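# Place every flower stem-down into the upright vase

## Task

Get each of the flowers into the vase with its stem pointing down, keeping the vase upright and every stem free of any obvious bend; afterwards open the grippers and pull the arms away.

## Robot and tools

Robot. Two arms, left_arm and right_arm, each ending in a two-finger gripper. In the scene frame left_arm's base sits at (-0.041, +0.331, 0) m with quat_wxyz (+1.000, 0, 0, -0.019), and right_arm's at (-0.026, -0.287, 0) m with quat_wxyz (+1.000, 0, 0, +0.022). A two-camera stand is fixed behind the arms. Loose objects may occasionally get a small shove from outside.

Frame. All hand poses, velocities, targets and offset axes use the scene frame: origin at table-top height halfway between the nominal bases, +x out over the table, +z up, left_arm on the +y side. Arm names do not match left/right in images. Fingers point along the gripper's +z and separate along its y. end_effector_position is the point between the pads, roughly 1 cm short of the fingertips. Reported positions and orientations can be off by a few centimetres, more at long reach.

execute_actions. Argument actions: a list of actions; each action is a list of up to 15 rows, one per 1/30 s step (a short action repeats its last row until step 15). Every row has 14 numbers in [-1, 1]: dx, dy, dz, rx, ry, rz, opening for left_arm, then the same seven for right_arm. The six pose numbers are an offset, not a pose, measured from that arm's Hand target at the moment the action begins, along scene axes; every row in an action refers to that same start, and a repeated offset in a later action moves further. Scale: 1.0 = 0.6 m or 180 degrees; rx, ry, rz form a single rotation vector, turning about the Hand target position; a translation longer than 1.0 is shortened along its direction. opening is absolute: +1 fully open (0.094 m), -1 shut. To leave an arm alone send six zeros plus its current opening (0 there is a real command). cameras: list of names, ["all"] or []; images come only when asked or when actions is empty.

move. target: one 14-number row as above, or up to 15 rows; every row is an offset from the same starting Hand targets, not from the prior row. speed: top path speed in m/s, 0.002 to 2.9 (default 0.25), rotation capped at twice that in rad/s; one value or one per target. blend: corner rounding in m per target, 0 (default) means stop at each. opening_speed: rate per second on the -1 to +1 scale, at least 0.2; use it to close gently. grip_force: newtons per finger pad, 10 to 50, one value or one per arm; it persists, and below 50 closing is slow. blocking=false returns after about 0.5 s while the move continues. A move lasts at most 10 s, does not avoid obstacles or the other arm, and faster moves stray and hit harder. The result adds a move: line (done, off_target, moving, held, fault) and limits (paced = pose clipped, held = steps withheld). done means at rest within 10 mm and 2 degrees.

wait: seconds from 0 to 3600, sends nothing new; a running move continues. stop: brakes a running move. zoom_image: camera (cam_high, cam_low, cam_left_wrist, cam_right_wrist) and region [x0, y0, x1, y1] in pixels, at most 504 by 504, from that camera's newest image. finished_scene: scene = current scene number; final, call nothing after it.

Cameras: cam_high, cam_low, cam_left_wrist, cam_right_wrist, each 672x504.

Reading results. Hand target is the last commanded pose after clipping; the next offsets start there. The gripper often rests short of it; waiting does not fix that, so send the missing distance. Orientation commands are clipped to within 40 degrees of the measured one. Check position and tilt after each motion and correct tilt. Tool commands shows present gripper commands. grip_measured is the measured opening on the command scale (reads up to about 2.5 mm wide when empty); the last Joint positions entry is the opening in metres. Joint velocities may say within noise. Torques are in joint order; joints 1 to 3 wrap at ±28 N m. Motor temperatures are reported; MOTOR HOT appears at 75 °C, at 90 °C an OVER-TEMPERATURE FAULT folds that arm and idles it, at 100 °C it drops.

Joint ranges (rad): waist -2.618 to 3.054, shoulder 0.000 to 3.142, elbow 0.000 to 3.142 (straight at 2.901), wrist pitch -1.571 to 1.571, wrist yaw -1.571 to 1.571, wrist roll -2.094 to 2.094.

Gripping. grip_measured follows the command even past contact, so it shows no touch; force rises about 1 N per 0.001 below first contact, then jumps to the limit. Stems are thin and soft: close slowly with a lowered grip_force to avoid bending them. To release, command well above grip_measured.

Avoid: arms or grippers touching each other (can end the scene); paths that pass near an arm's own base (elbow swings); knocking the vase over or letting it fall, since glassware dropping more than a few centimetres fails; anything leaving the table; dropping or releasing moving parts; fast contact or pushing a target far past contact; long stretched holds that heat motors; strain on wrist camera cables.

Each tool is called as name(argument=value, ...) on one line, values as JSON.

## Session

execute_actions(actions=[])

Scene clock: 0.00 s.
left_arm: end_effector_position=(+0.3605, +0.3360, +0.0947) grip_measured=+1.000 end_effector_quat_wxyz=(+0.564, -0.031, +0.825, -0.007) | right_arm: end_effector_position=(+0.3650, -0.2668, +0.0909) grip_measured=+1.000 end_effector_quat_wxyz=(+0.585, +0.040, +0.810, +0.000)
Joint positions: left_arm=[0.041 1.523 0.415 0.737 -0.02 -0.057 0.094] | right_arm=[0.079 1.552 0.342 0.884 0.162 0.104 0.094]
Joint velocities: within noise
Joint torques (N m): no reading
Motor temperatures (°C): left_arm=[25 24 26 25 27 26 23] | right_arm=[25 26 26 24 26 27 27]
Heat: left arm: 27 °C; right arm: 27 °C.
Hand target: left_arm +0.3654, +0.3367, +0.1068; +0.579, -0.032, +0.815, -0.007 | right_arm +0.3702, -0.2666, +0.1044; +0.602, +0.041, +0.798, +0.001
Tool commands: left_gripper/opening=+1.0 right_gripper/opening=+1.0

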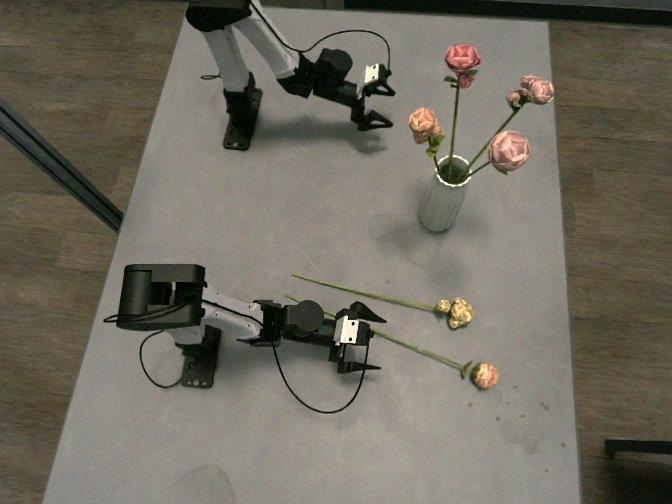

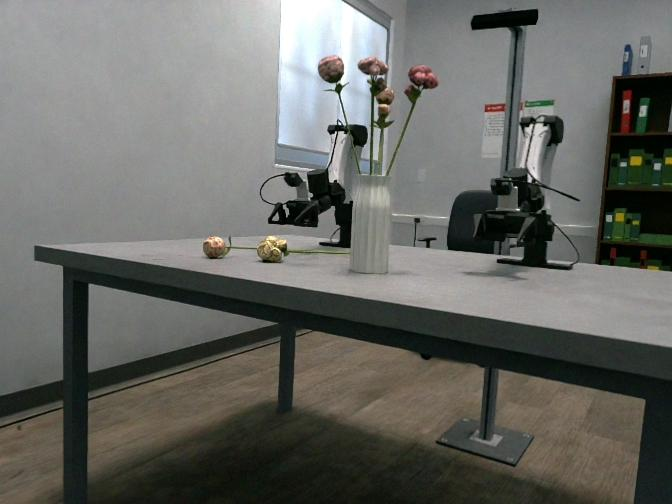

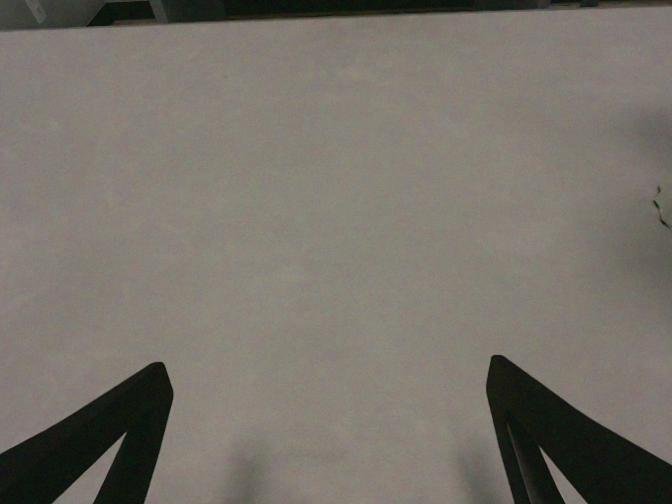

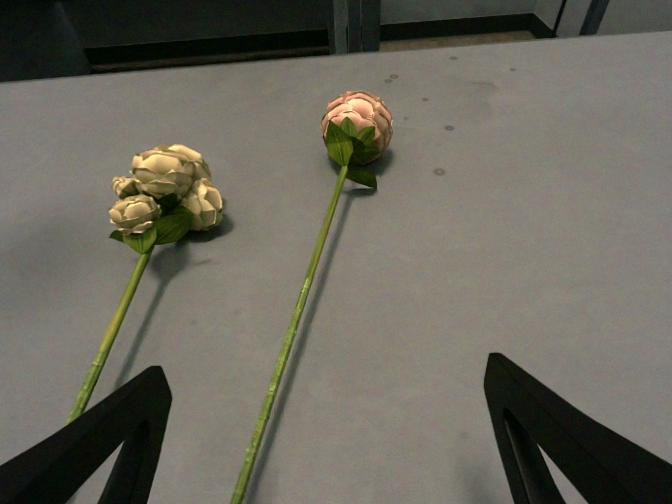

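zoom_image(camera="cam_high", region=[90, 230, 510, 504])

zoom_image(camera="cam_high", region=[170, 0, 590, 260])

zoom_image(camera="cam_low", region=[180, 30, 460, 290])

Scaled by 1.200 from the camera's image (finer frame: 960x720).

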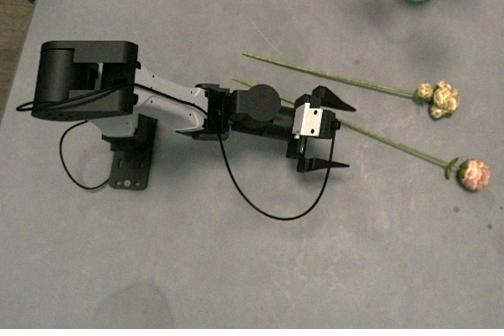

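Scaled by 1.200 from the camera's image (finer frame: 960x720).

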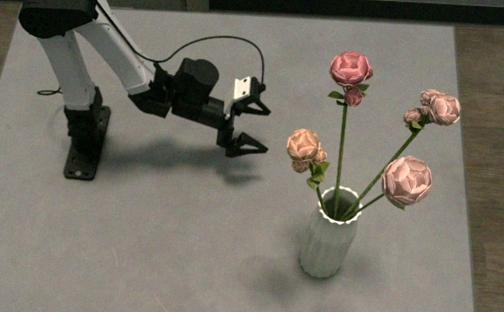

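Scaled by 1.800 from the camera's image (finer frame: 960x720).

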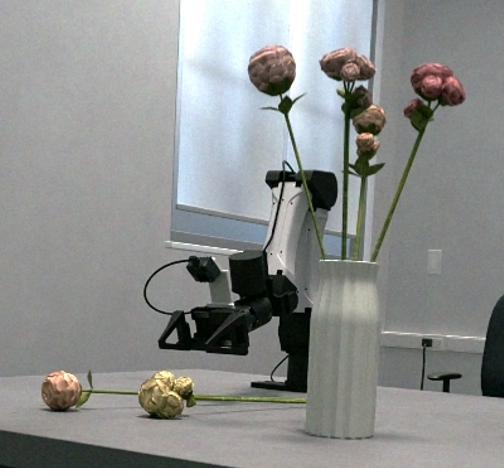

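move(target=[0,0,0,0,0,0,1, 0.0997,0.2343,0.0927,0.0249,0.3543,-0.0174,1], cameras=["all"])

Scene clock: 142.50 s.
left_arm: end_effector_position=(+0.3605, +0.3360, +0.0947) grip_measured=+1.000 end_effector_quat_wxyz=(+0.564, -0.031, +0.825, -0.007) | right_arm: end_effector_position=(+0.4310, -0.1305, +0.1630) grip_measured=+1.000 end_effector_quat_wxyz=(+0.109, +0.070, +0.992, -0.007)
Joint positions: left_arm=[0.041 1.523 0.415 0.737 -0.02 -0.057 0.094] | right_arm=[0.323 2.352 2.54 -1.567 0.104 0.497 0.094]
Joint torques (N m): left_arm=[-0.1 -5.49 6.45 2.16 -0.02 -0.04] | right_arm=[0.47 -10.71 8.47 0.62 -0.21 0.13]
Motor temperatures (°C): left_arm=[25 28 30 39 27 26 23] | right_arm=[25 32 32 44 26 27 27]
Heat: left arm: 39 °C; right arm: 44 °C.
Hand target: left_arm +0.3654, +0.3367, +0.1068; +0.579, -0.032, +0.815, -0.007 | right_arm +0.4300, -0.1261, +0.1600; +0.088, +0.078, +0.993, -0.007
Off the commanded pose: left_arm 0.013 m, 2 deg | right_arm 0.005 m, 3 deg.
joint sent to its limit (right arm) — joint 4 (wrist pitch), lower limit. The joint targets are off in position, not in orientation.
move: off_target (right_arm)

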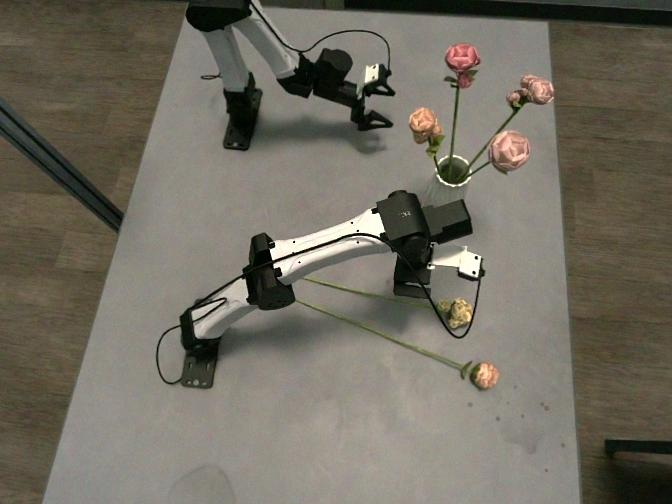

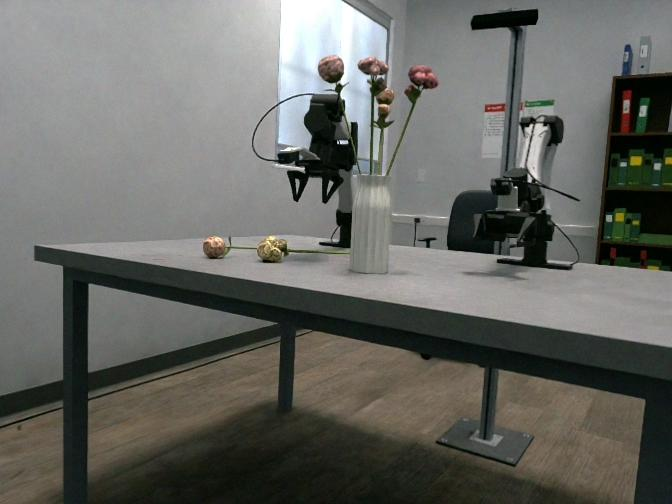

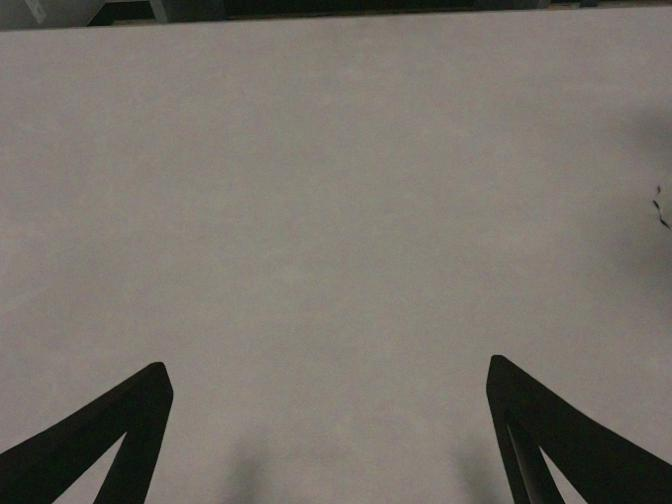

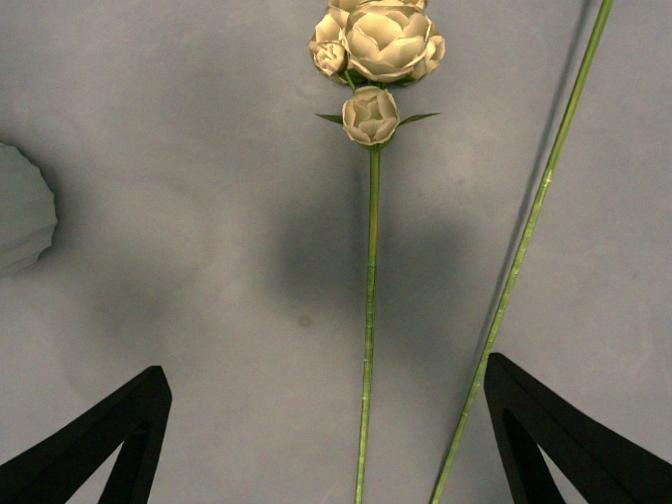

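move(target=[0,0,0,0,0,0,1, -0.0042,-0.0417,-0.1333,0,0,0,1], speed=0.15, cameras=["all"])

Scene clock: 179.00 s.
left_arm: end_effector_position=(+0.3605, +0.3360, +0.0947) grip_measured=+1.000 end_effector_quat_wxyz=(+0.564, -0.031, +0.825, -0.007) | right_arm: end_effector_position=(+0.4177, -0.1577, +0.0543) grip_measured=+1.000 end_effector_quat_wxyz=(+0.049, +0.088, +0.994, -0.032)
Joint positions: left_arm=[0.041 1.523 0.415 0.737 -0.02 -0.057 0.094] | right_arm=[0.276 2.289 2.005 -1.222 0.097 0.492 0.094]
Joint torques (N m): left_arm=[-0.13 -5.48 6.45 2.16 -0.03 -0.04] | right_arm=[-0.24 -18.37 5.68 0.93 -0.21 -0.29]
Motor temperatures (°C): left_arm=[25 28 30 41 27 26 23] | right_arm=[25 38 38 35 26 27 27]
Heat: left arm: 41 °C; right arm: 38 °C.
Hand target: left_arm +0.3654, +0.3367, +0.1068; +0.579, -0.032, +0.815, -0.007 | right_arm +0.4275, -0.1511, +0.0800; +0.088, +0.078, +0.993, -0.007
Off the commanded pose: left_arm 0.013 m, 2 deg | right_arm 0.028 m, 5 deg.
move: off_target (right_arm)

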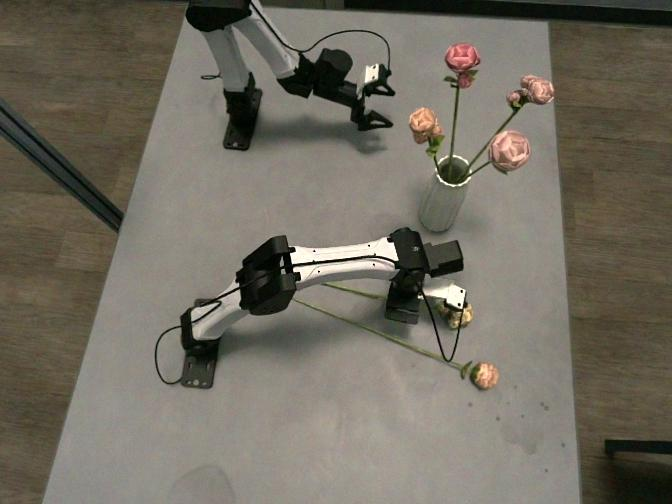

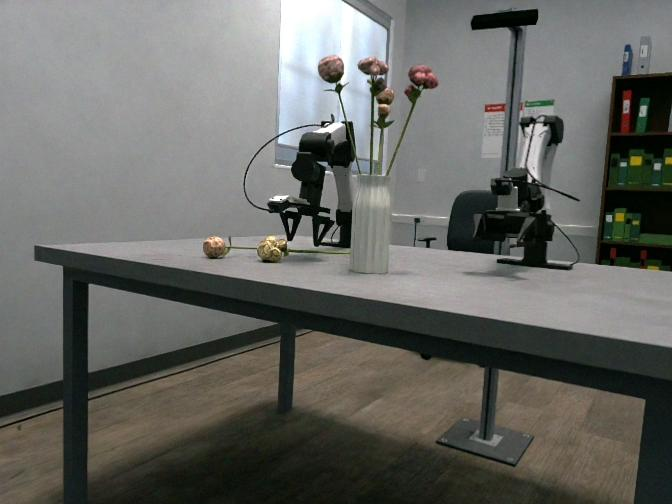

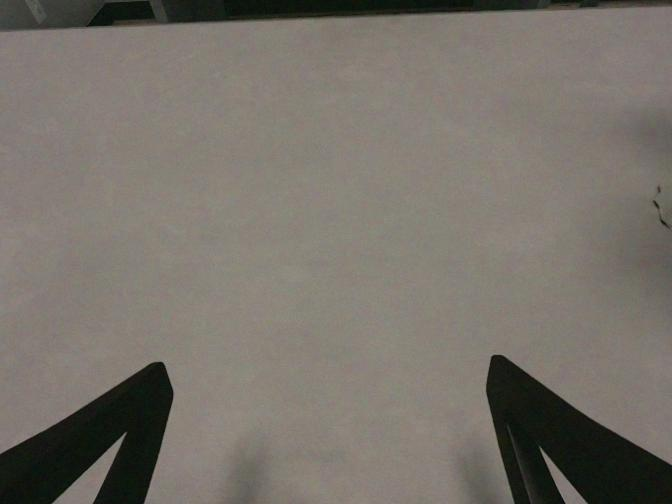

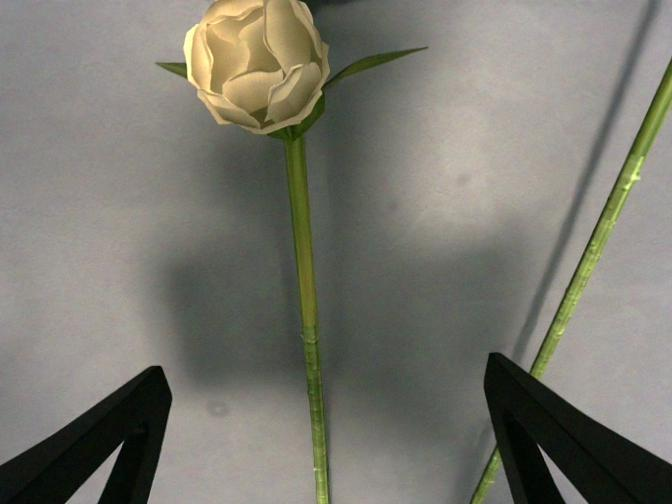

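move(target=[0,0,0,0,0,0,1, 0.0242,0.0067,-0.0438,0.023,0,0.022,1], speed=0.06, cameras=["cam_high","cam_low","cam_right_wrist"])

zoom_image(camera="cam_low", region=[190, 110, 420, 290])

Scene clock: 198.73 s.
left_arm: end_effector_position=(+0.3605, +0.3360, +0.0947) grip_measured=+1.000 end_effector_quat_wxyz=(+0.564, -0.031, +0.825, -0.007) | right_arm: end_effector_position=(+0.4323, -0.1480, +0.0483) grip_measured=+1.000 end_effector_quat_wxyz=(+0.065, +0.054, +0.996, +0.018)
Joint positions: left_arm=[0.041 1.523 0.415 0.737 -0.02 -0.057 0.094] | right_arm=[0.254 2.289 1.977 -1.123 0.011 0.405 0.094]
Joint torques (N m): left_arm=[-0.12 -5.48 6.48 2.17 -0.02 -0.04] | right_arm=[-0.61 -13.82 5.81 1.13 -0.26 -0.31]
Motor temperatures (°C): left_arm=[25 28 31 42 27 26 23] | right_arm=[25 55 35 34 26 27 27]
Heat: left arm: 42 °C; right arm: 55 °C.
Hand target: left_arm +0.3654, +0.3367, +0.1068; +0.579, -0.032, +0.815, -0.007 | right_arm +0.4420, -0.1471, +0.0538; +0.085, +0.047, +0.995, +0.032
Off the commanded pose: left_arm 0.013 m, 2 deg | right_arm 0.011 m, 3 deg.
move: off_target (right_arm)

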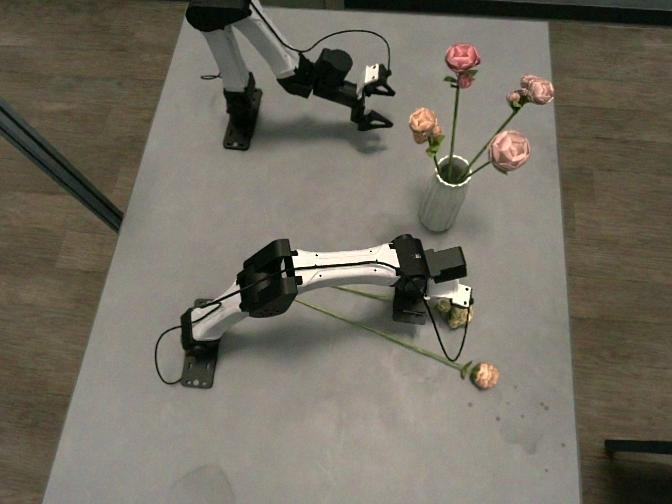

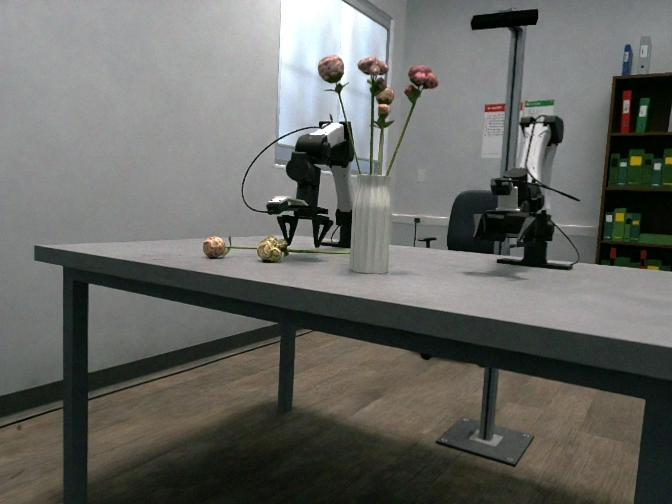

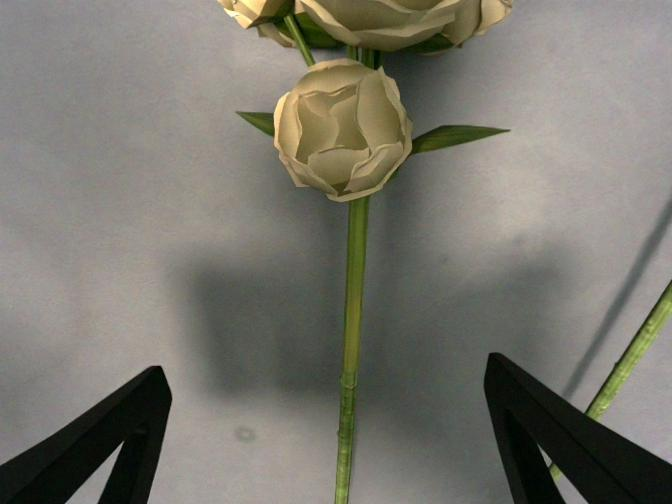

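Scaled by 2.191 from the camera's image (finer frame: 960x720).

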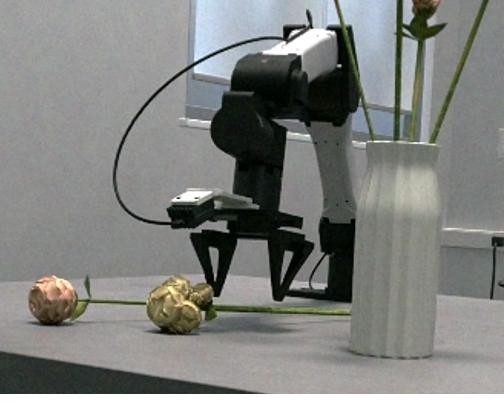

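move(target=[0,0,0,0,0,0,1, 0,-0.0067,-0.03,0,0,0,1], speed=0.05, cameras=["cam_low","cam_right_wrist"])

zoom_image(camera="cam_low", region=[190, 160, 370, 290])

Scene clock: 216.00 s.
left_arm: end_effector_position=(+0.3605, +0.3360, +0.0947) grip_measured=+1.000 end_effector_quat_wxyz=(+0.564, -0.031, +0.825, -0.007) | right_arm: end_effector_position=(+0.4325, -0.1522, +0.0319) grip_measured=+1.000 end_effector_quat_wxyz=(+0.066, +0.054, +0.996, +0.019)
Joint positions: left_arm=[0.041 1.523 0.415 0.737 -0.02 -0.057 0.094] | right_arm=[0.245 2.289 1.911 -1.054 0.009 0.397 0.094]
Joint torques (N m): left_arm=[-0.1 -5.48 6.46 2.17 -0.02 -0.04] | right_arm=[-0.61 -13.5 5.79 1.14 -0.26 -0.31]
Motor temperatures (°C): left_arm=[25 28 31 43 27 26 23] | right_arm=[25 55 35 33 26 27 27]
Heat: left arm: 43 °C; right arm: 55 °C.
Hand target: left_arm +0.3654, +0.3367, +0.1068; +0.579, -0.032, +0.815, -0.007 | right_arm +0.4420, -0.1511, +0.0358; +0.085, +0.047, +0.995, +0.032
Off the commanded pose: left_arm 0.013 m, 2 deg | right_arm 0.010 m, 3 deg.
move: off_target (right_arm)

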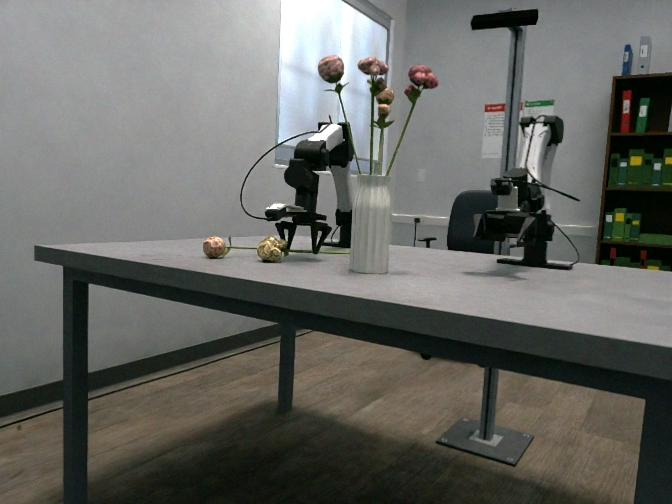

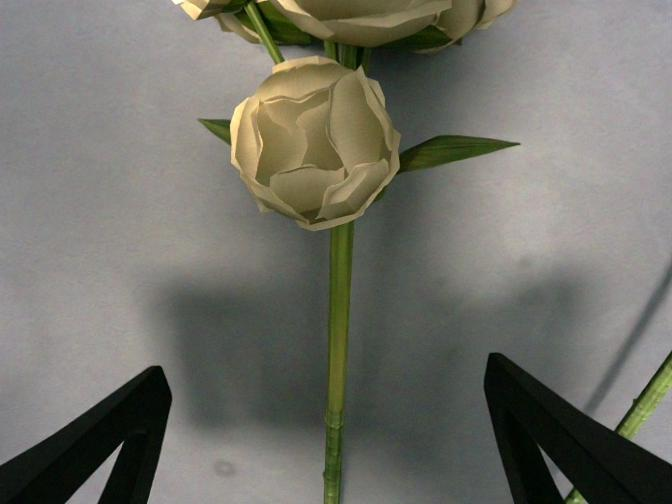

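Scaled by 2.800 from the camera's image (finer frame: 960x720).

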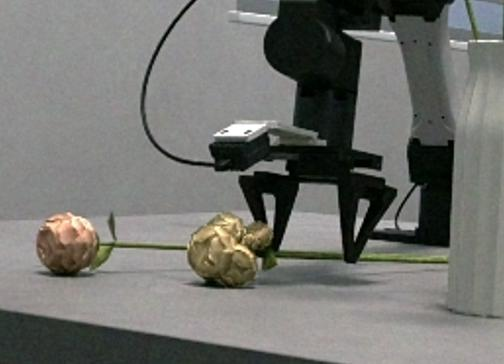

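move(target=[0,0,0,0,0,0,1, 0,0,-0.012,0,0,0,-0.5], speed=0.05, cameras=["cam_low","cam_right_wrist"])

zoom_image(camera="cam_low", region=[190, 160, 370, 290])

Scene clock: 224.77 s.
left_arm: end_effector_position=(+0.3605, +0.3360, +0.0947) grip_measured=+1.000 end_effector_quat_wxyz=(+0.564, -0.031, +0.825, -0.007) | right_arm: end_effector_position=(+0.4328, -0.1521, +0.0267) grip_measured=-0.498 end_effector_quat_wxyz=(+0.069, +0.054, +0.996, +0.020)
Joint positions: left_arm=[0.041 1.523 0.415 0.737 -0.02 -0.057 0.094] | right_arm=[0.245 2.289 1.89 -1.028 0.009 0.396 0.024]
Joint torques (N m): left_arm=[-0.12 -5.5 6.42 2.16 -0.02 -0.03] | right_arm=[-0.59 -13.07 5.79 1.15 -0.26 -0.31]
Motor temperatures (°C): left_arm=[25 28 31 43 27 26 23] | right_arm=[25 55 35 33 26 27 27]
Heat: left arm: 43 °C; right arm: 55 °C.
Hand target: left_arm +0.3654, +0.3367, +0.1068; +0.579, -0.032, +0.815, -0.007 | right_arm +0.4420, -0.1511, +0.0286; +0.085, +0.047, +0.995, +0.032
Off the commanded pose: left_arm 0.013 m, 2 deg | right_arm 0.009 m, 2 deg.
move: done

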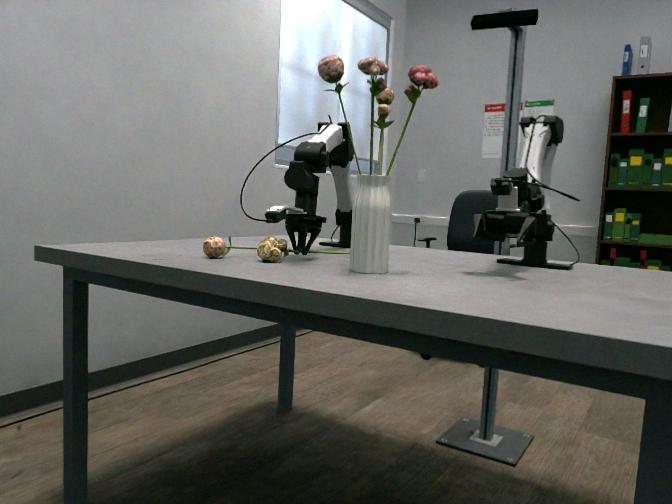

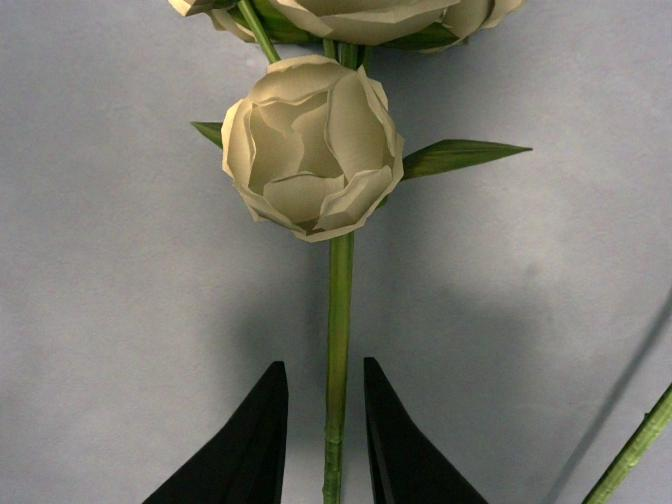

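Scaled by 2.800 from the camera's image (finer frame: 960x720).

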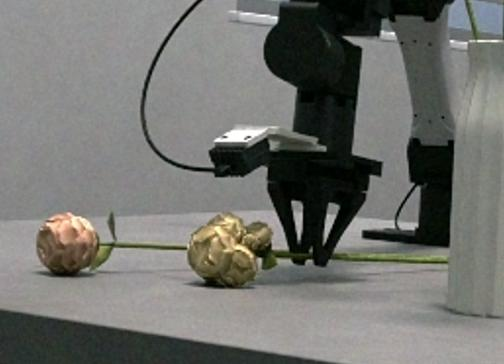

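move(target=[0,0,0,0,0,0,1, 0,0,0,0,0,0,-1], grip_force=20, cameras=["cam_right_wrist"])

Scene clock: 229.73 s.
left_arm: end_effector_position=(+0.3605, +0.3360, +0.0947) grip_measured=+1.000 end_effector_quat_wxyz=(+0.564, -0.031, +0.825, -0.007) | right_arm: end_effector_position=(+0.4328, -0.1521, +0.0267) grip_measured=-0.885 end_effector_quat_wxyz=(+0.069, +0.054, +0.996, +0.020)
Joint positions: left_arm=[0.041 1.523 0.415 0.737 -0.02 -0.057 0.094] | right_arm=[0.245 2.289 1.89 -1.028 0.009 0.396 0.005]
Joint torques (N m): left_arm=[-0.12 -5.52 6.46 2.16 -0.02 -0.04] | right_arm=[-0.61 -13.05 5.79 1.15 -0.26 -0.3]
Motor temperatures (°C): left_arm=[25 28 31 43 27 26 23] | right_arm=[25 55 35 33 26 27 27]
Heat: left arm: 43 °C; right arm: 55 °C.
Hand target: left_arm +0.3654, +0.3367, +0.1068; +0.579, -0.032, +0.815, -0.007 | right_arm +0.4420, -0.1511, +0.0286; +0.085, +0.047, +0.995, +0.032
Off the commanded pose: left_arm 0.013 m, 2 deg | right_arm 0.009 m, 2 deg.
grip_force (N): 20, 20
move: done

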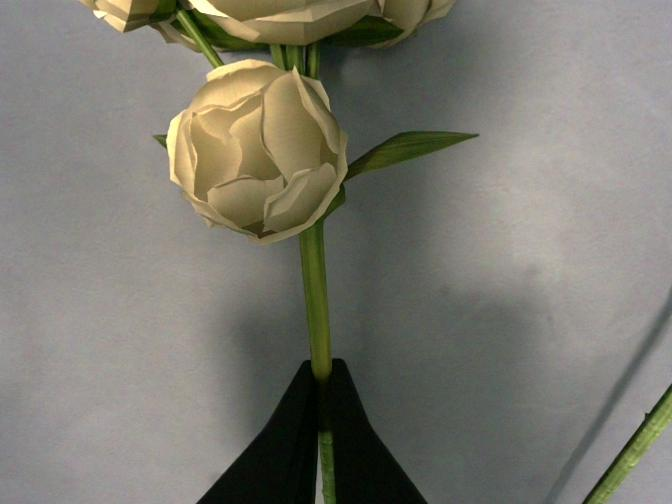

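move(target=[[0,0,0,0,0,0,1, 0,0,0.119,0,0,0,-1],[0,0,0,0,0,0,1, -0.0533,-0.0067,0.419,-0.0337,-0.2786,0.0162,-1],[0,0,0,0,0,0,1, -0.1367,0.0518,0.719,0.0918,-0.4989,0.1344,-1]], speed=0.2, blend=0.03, cameras=["all"])

Scene clock: 261.10 s.
left_arm: end_effector_position=(+0.3605, +0.3360, +0.0947) grip_measured=+1.000 end_effector_quat_wxyz=(+0.564, -0.031, +0.825, -0.007) | right_arm: end_effector_position=(+0.3664, -0.1154, +0.4326) grip_measured=-0.885 end_effector_quat_wxyz=(+0.708, -0.163, +0.658, +0.198)
Joint positions: left_arm=[0.041 1.523 0.415 0.737 -0.02 -0.057 0.094] | right_arm=[0.297 1.243 1.198 0.128 -0.175 0.044 0.005]
Joint torques (N m): left_arm=[-0.12 -5.49 6.43 2.16 -0.01 -0.03] | right_arm=[-0.72 -6.2 7.73 2.95 -0.31 -0.21]
Heat: left arm: 45 °C; right arm: 53 °C.
Hand target: left_arm +0.3654, +0.3367, +0.1068; +0.579, -0.032, +0.815, -0.007 | right_arm +0.3600, -0.1200, +0.4600; +0.740, -0.166, +0.621, +0.198
Off the commanded pose: left_arm 0.013 m, 2 deg | right_arm 0.029 m, 6 deg.
grip_force (N): 20, 20
move: off_target (right_arm)

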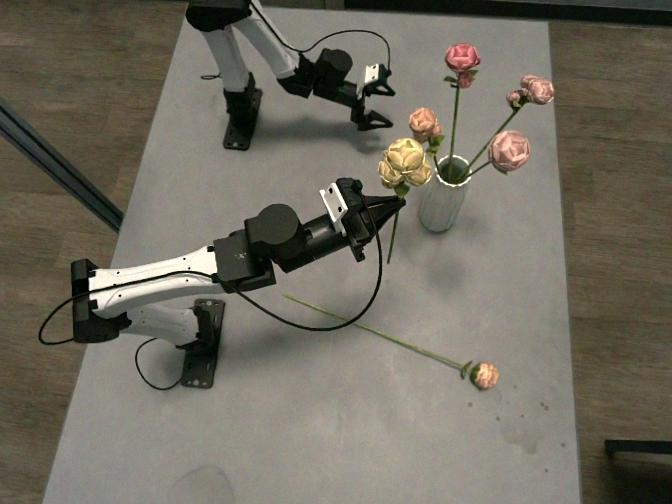

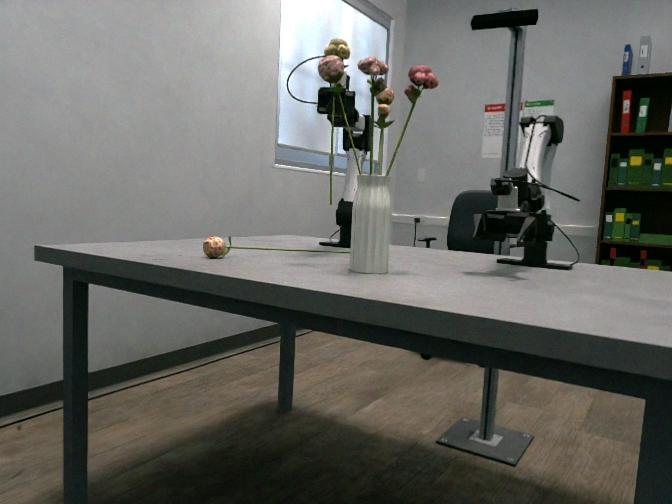

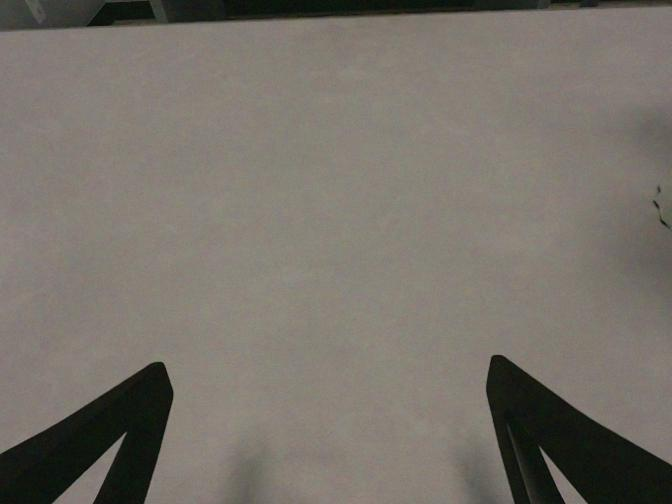

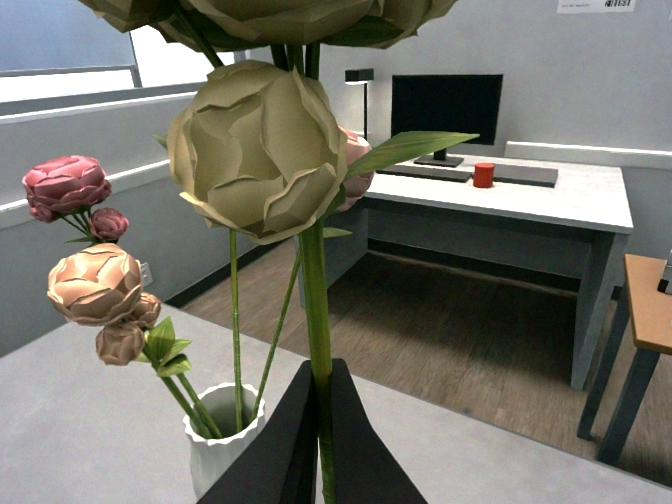

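zoom_image(camera="cam_high", region=[330, 90, 560, 290])

zoom_image(camera="cam_low", region=[270, 20, 470, 290])

Scaled by 2.191 from the camera's image (finer frame: 960x720).

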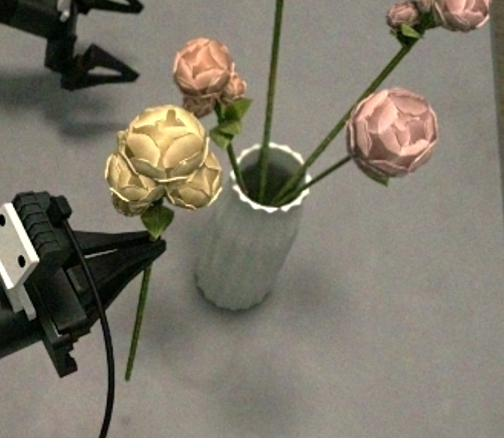

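Scaled by 1.867 from the camera's image (finer frame: 960x720).

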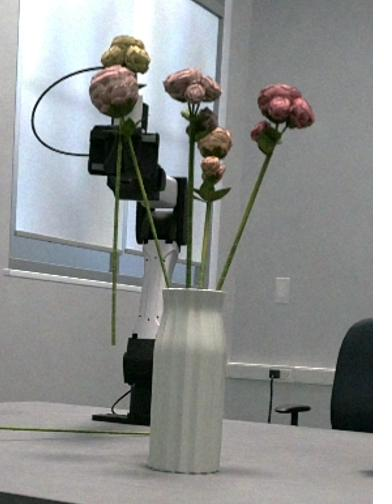

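move(target=[0,0,0,0,0,0,1, 0.0583,0.095,0.1583,0.0756,-0.0827,0.1378,-1], speed=0.15, cameras=["cam_high","cam_low","cam_right_wrist"])

zoom_image(camera="cam_high", region=[330, 90, 560, 290])

zoom_image(camera="cam_low", region=[270, 20, 470, 290])

Scene clock: 338.90 s.
left_arm: end_effector_position=(+0.3605, +0.3360, +0.0947) grip_measured=+1.000 end_effector_quat_wxyz=(+0.564, -0.031, +0.825, -0.007) | right_arm: end_effector_position=(+0.4010, -0.0601, +0.5360) grip_measured=-0.885 end_effector_quat_wxyz=(+0.754, -0.225, +0.474, +0.395)
Joint positions: left_arm=[0.041 1.523 0.415 0.737 -0.02 -0.057 0.094] | right_arm=[0.254 1.636 1.563 0.628 -0.552 0.354 0.005]
Joint torques (N m): left_arm=[-0.13 -5.46 6.43 2.16 -0.02 -0.03] | right_arm=[-0.29 -6.42 10.09 2.21 -0.18 0.11]
Motor temperatures (°C): left_arm=[25 29 32 47 27 26 23] | right_arm=[25 38 41 46 26 27 27]
Heat: left arm: 47 °C; right arm: 46 °C.
Hand target: left_arm +0.3654, +0.3367, +0.1068; +0.579, -0.032, +0.815, -0.007 | right_arm +0.3949, -0.0630, +0.5549; +0.768, -0.231, +0.443, +0.400
Off the commanded pose: left_arm 0.013 m, 2 deg | right_arm 0.020 m, 4 deg.
grip_force (N): 20, 20
move: off_target (right_arm)

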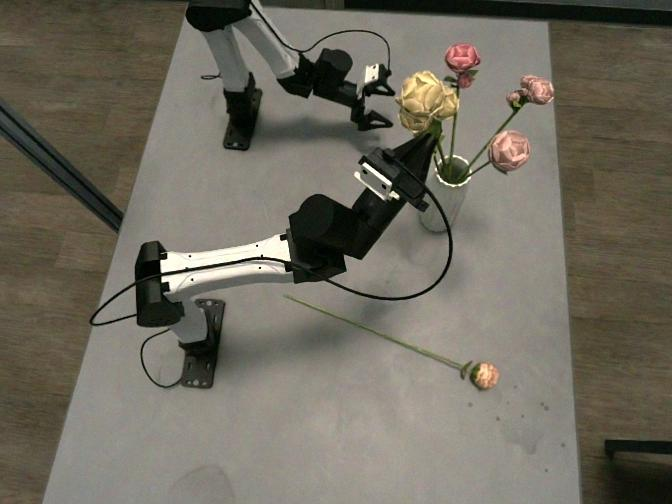

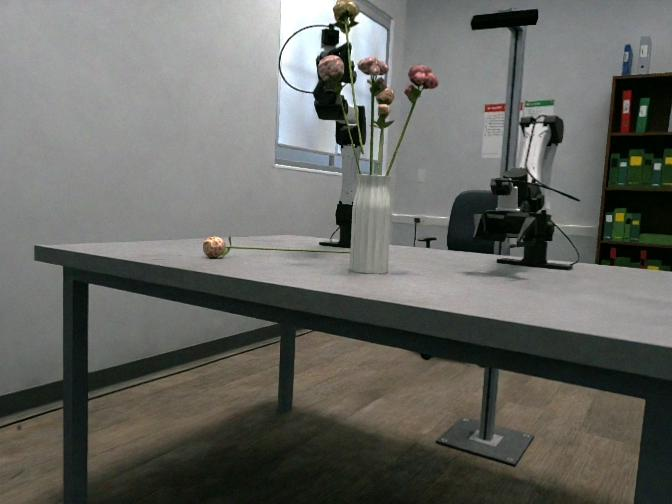

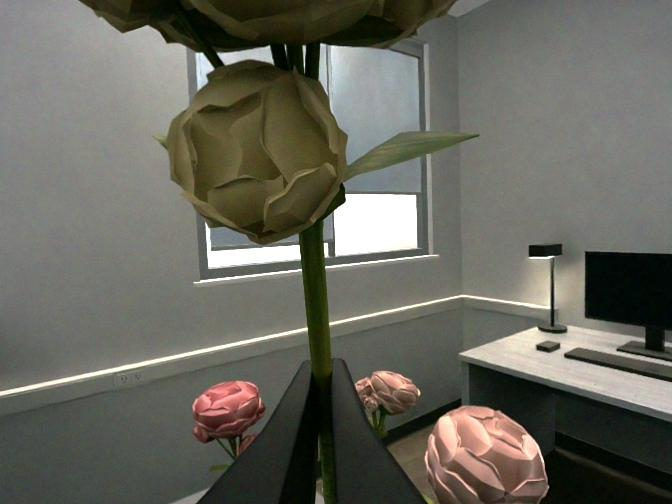

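Scaled by 2.191 from the camera's image (finer frame: 960x720).

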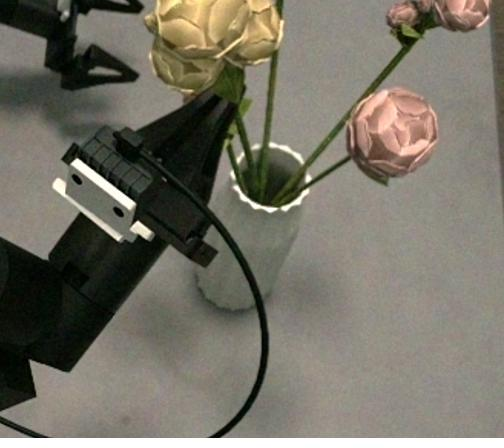

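Scaled by 1.867 from the camera's image (finer frame: 960x720).

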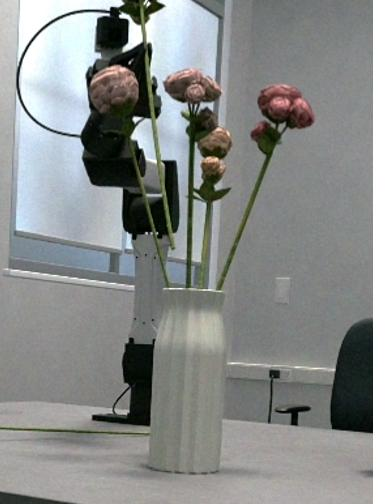

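zoom_image(camera="cam_high", region=[405, 120, 495, 200])

Scaled by 5.600 from the camera's image (finer frame: 960x720).

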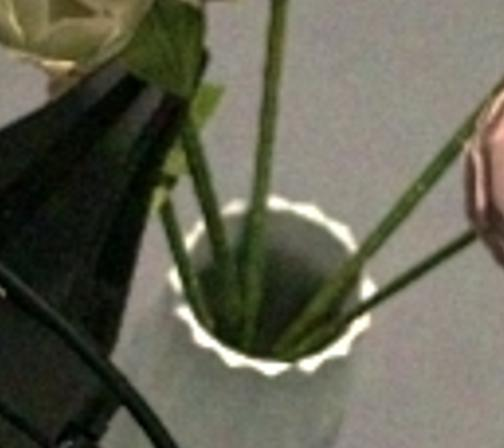

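move(target=[0,0,0,0,0,0,1, 0.0167,0.0377,-0.0533,0,0,0,-1], speed=0.1, cameras=["cam_high","cam_low","cam_right_wrist"])

zoom_image(camera="cam_high", region=[405, 120, 495, 200])

zoom_image(camera="cam_low", region=[310, 60, 440, 200])

Scene clock: 397.33 s.
left_arm: end_effector_position=(+0.3605, +0.3360, +0.0947) grip_measured=+1.000 end_effector_quat_wxyz=(+0.564, -0.031, +0.825, -0.007) | right_arm: end_effector_position=(+0.4050, -0.0362, +0.5142) grip_measured=-0.885 end_effector_quat_wxyz=(+0.747, -0.236, +0.465, +0.411)
Joint positions: left_arm=[0.041 1.523 0.415 0.737 -0.02 -0.057 0.094] | right_arm=[0.299 1.688 1.526 0.726 -0.552 0.354 0.005]
Joint torques (N m): left_arm=[-0.1 -5.49 6.48 2.17 -0.02 -0.03] | right_arm=[0.4 -7.34 6.99 2.19 0.22 -0.27]
Motor temperatures (°C): left_arm=[25 29 32 49 27 26 23] | right_arm=[25 38 47 44 26 27 27]
Heat: left arm: 49 °C; right arm: 47 °C.
Hand target: left_arm +0.3654, +0.3367, +0.1068; +0.579, -0.032, +0.815, -0.007 | right_arm +0.4050, -0.0404, +0.5230; +0.768, -0.231, +0.443, +0.400
Off the commanded pose: left_arm 0.013 m, 2 deg | right_arm 0.010 m, 4 deg.
grip_force (N): 20, 20
move: off_target (right_arm)

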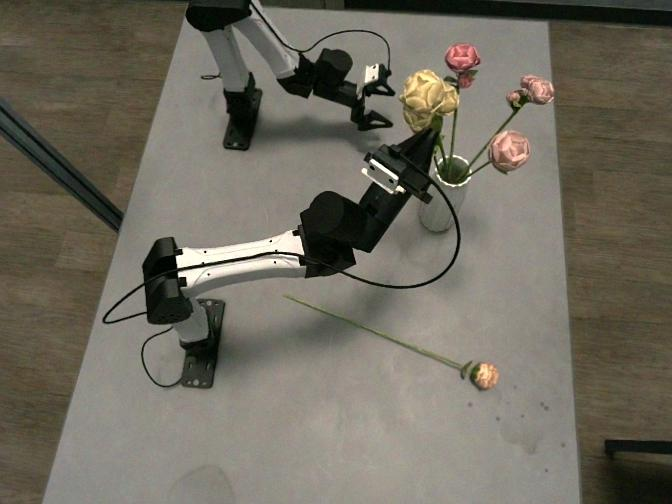

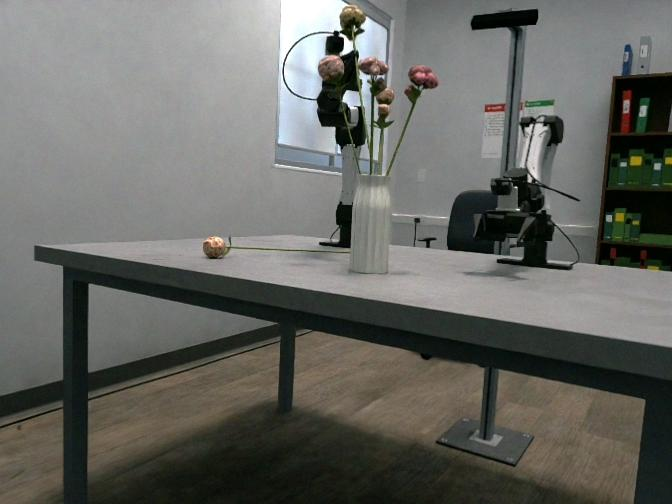

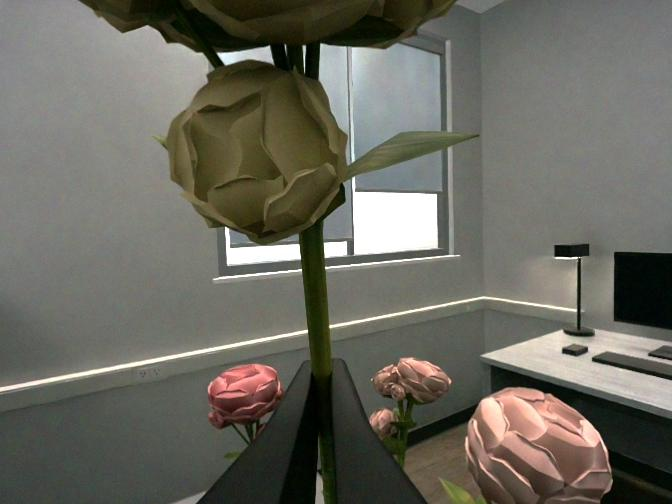

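Scaled by 5.600 from the camera's image (finer frame: 960x720).

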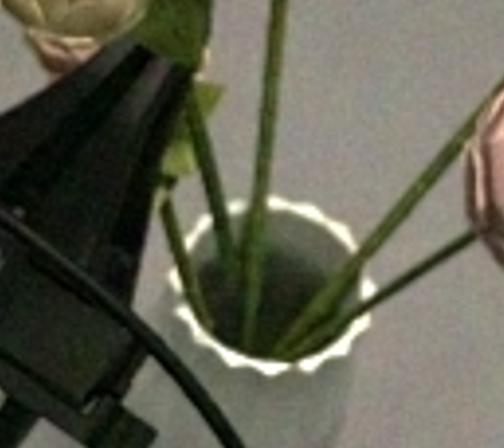

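Scaled by 3.600 from the camera's image (finer frame: 960x720).

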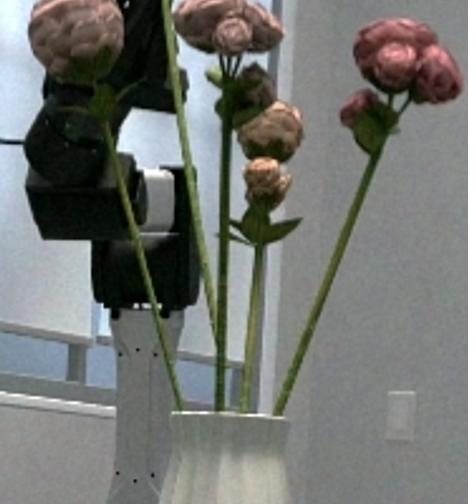

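move(target=[0,0,0,0,0,0,1, 0.0318,0.0398,-0.0917,0,0,0,-1], speed=0.08, cameras=["cam_high","cam_low","cam_right_wrist"])

zoom_image(camera="cam_high", region=[405, 120, 495, 200])

zoom_image(camera="cam_low", region=[310, 60, 440, 200])

Scene clock: 417.60 s.
left_arm: end_effector_position=(+0.3605, +0.3360, +0.0947) grip_measured=+1.000 end_effector_quat_wxyz=(+0.564, -0.031, +0.825, -0.007) | right_arm: end_effector_position=(+0.4252, -0.0167, +0.4621) grip_measured=-0.885 end_effector_quat_wxyz=(+0.749, -0.233, +0.465, +0.411)
Joint positions: left_arm=[0.041 1.523 0.415 0.737 -0.02 -0.057 0.094] | right_arm=[0.331 1.788 1.436 0.909 -0.519 0.337 0.005]
Joint torques (N m): left_arm=[-0.12 -5.49 6.43 2.16 -0.03 -0.03] | right_arm=[0.68 -7.95 6.95 2.22 0.2 -0.32]
Heat: left arm: 49 °C; right arm: 46 °C.
Hand target: left_arm +0.3654, +0.3367, +0.1068; +0.579, -0.032, +0.815, -0.007 | right_arm +0.4240, -0.0165, +0.4679; +0.768, -0.231, +0.443, +0.400
Off the commanded pose: left_arm 0.013 m, 2 deg | right_arm 0.006 m, 4 deg.
grip_force (N): 20, 20
move: off_target (right_arm)

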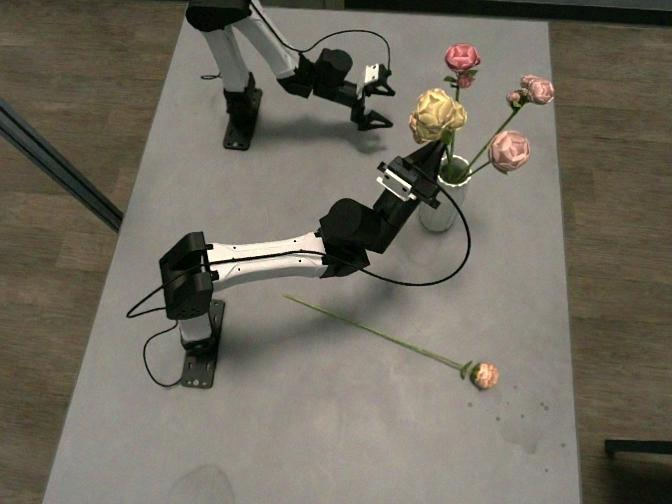

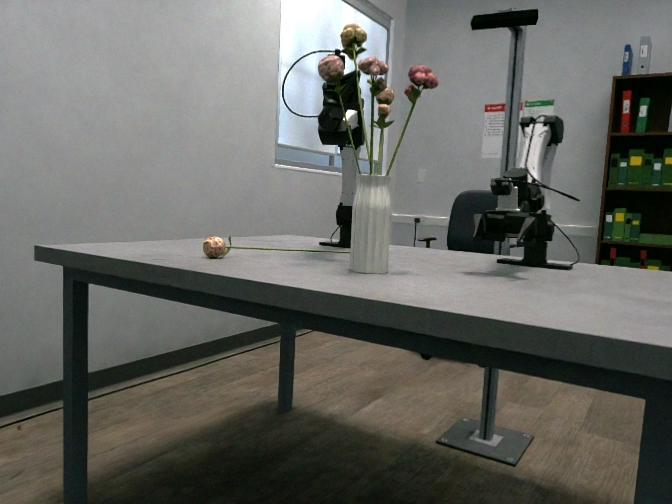

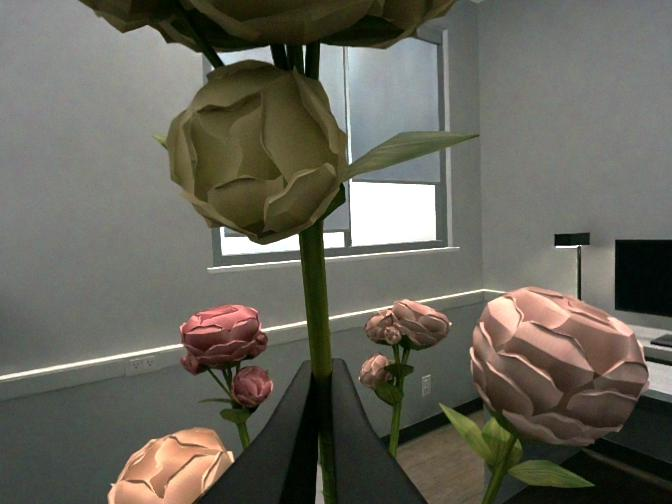

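Scaled by 5.600 from the camera's image (finer frame: 960x720).

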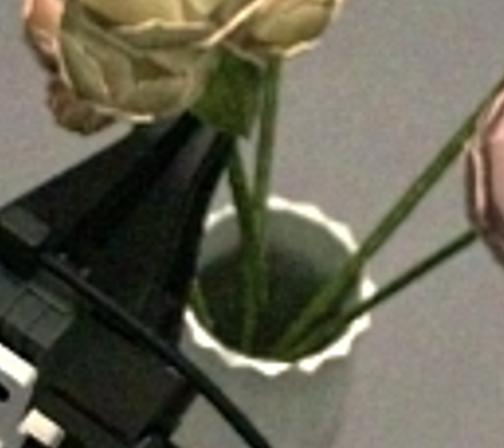

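Scaled by 3.600 from the camera's image (finer frame: 960x720).

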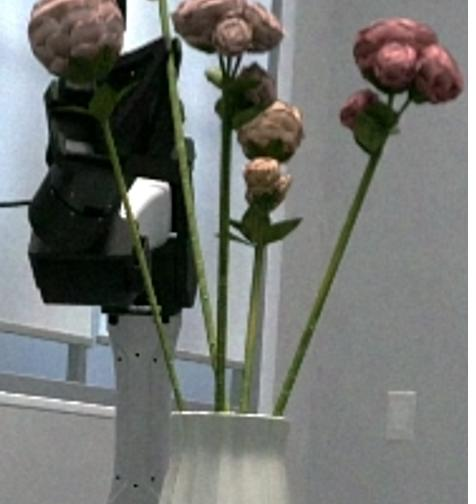

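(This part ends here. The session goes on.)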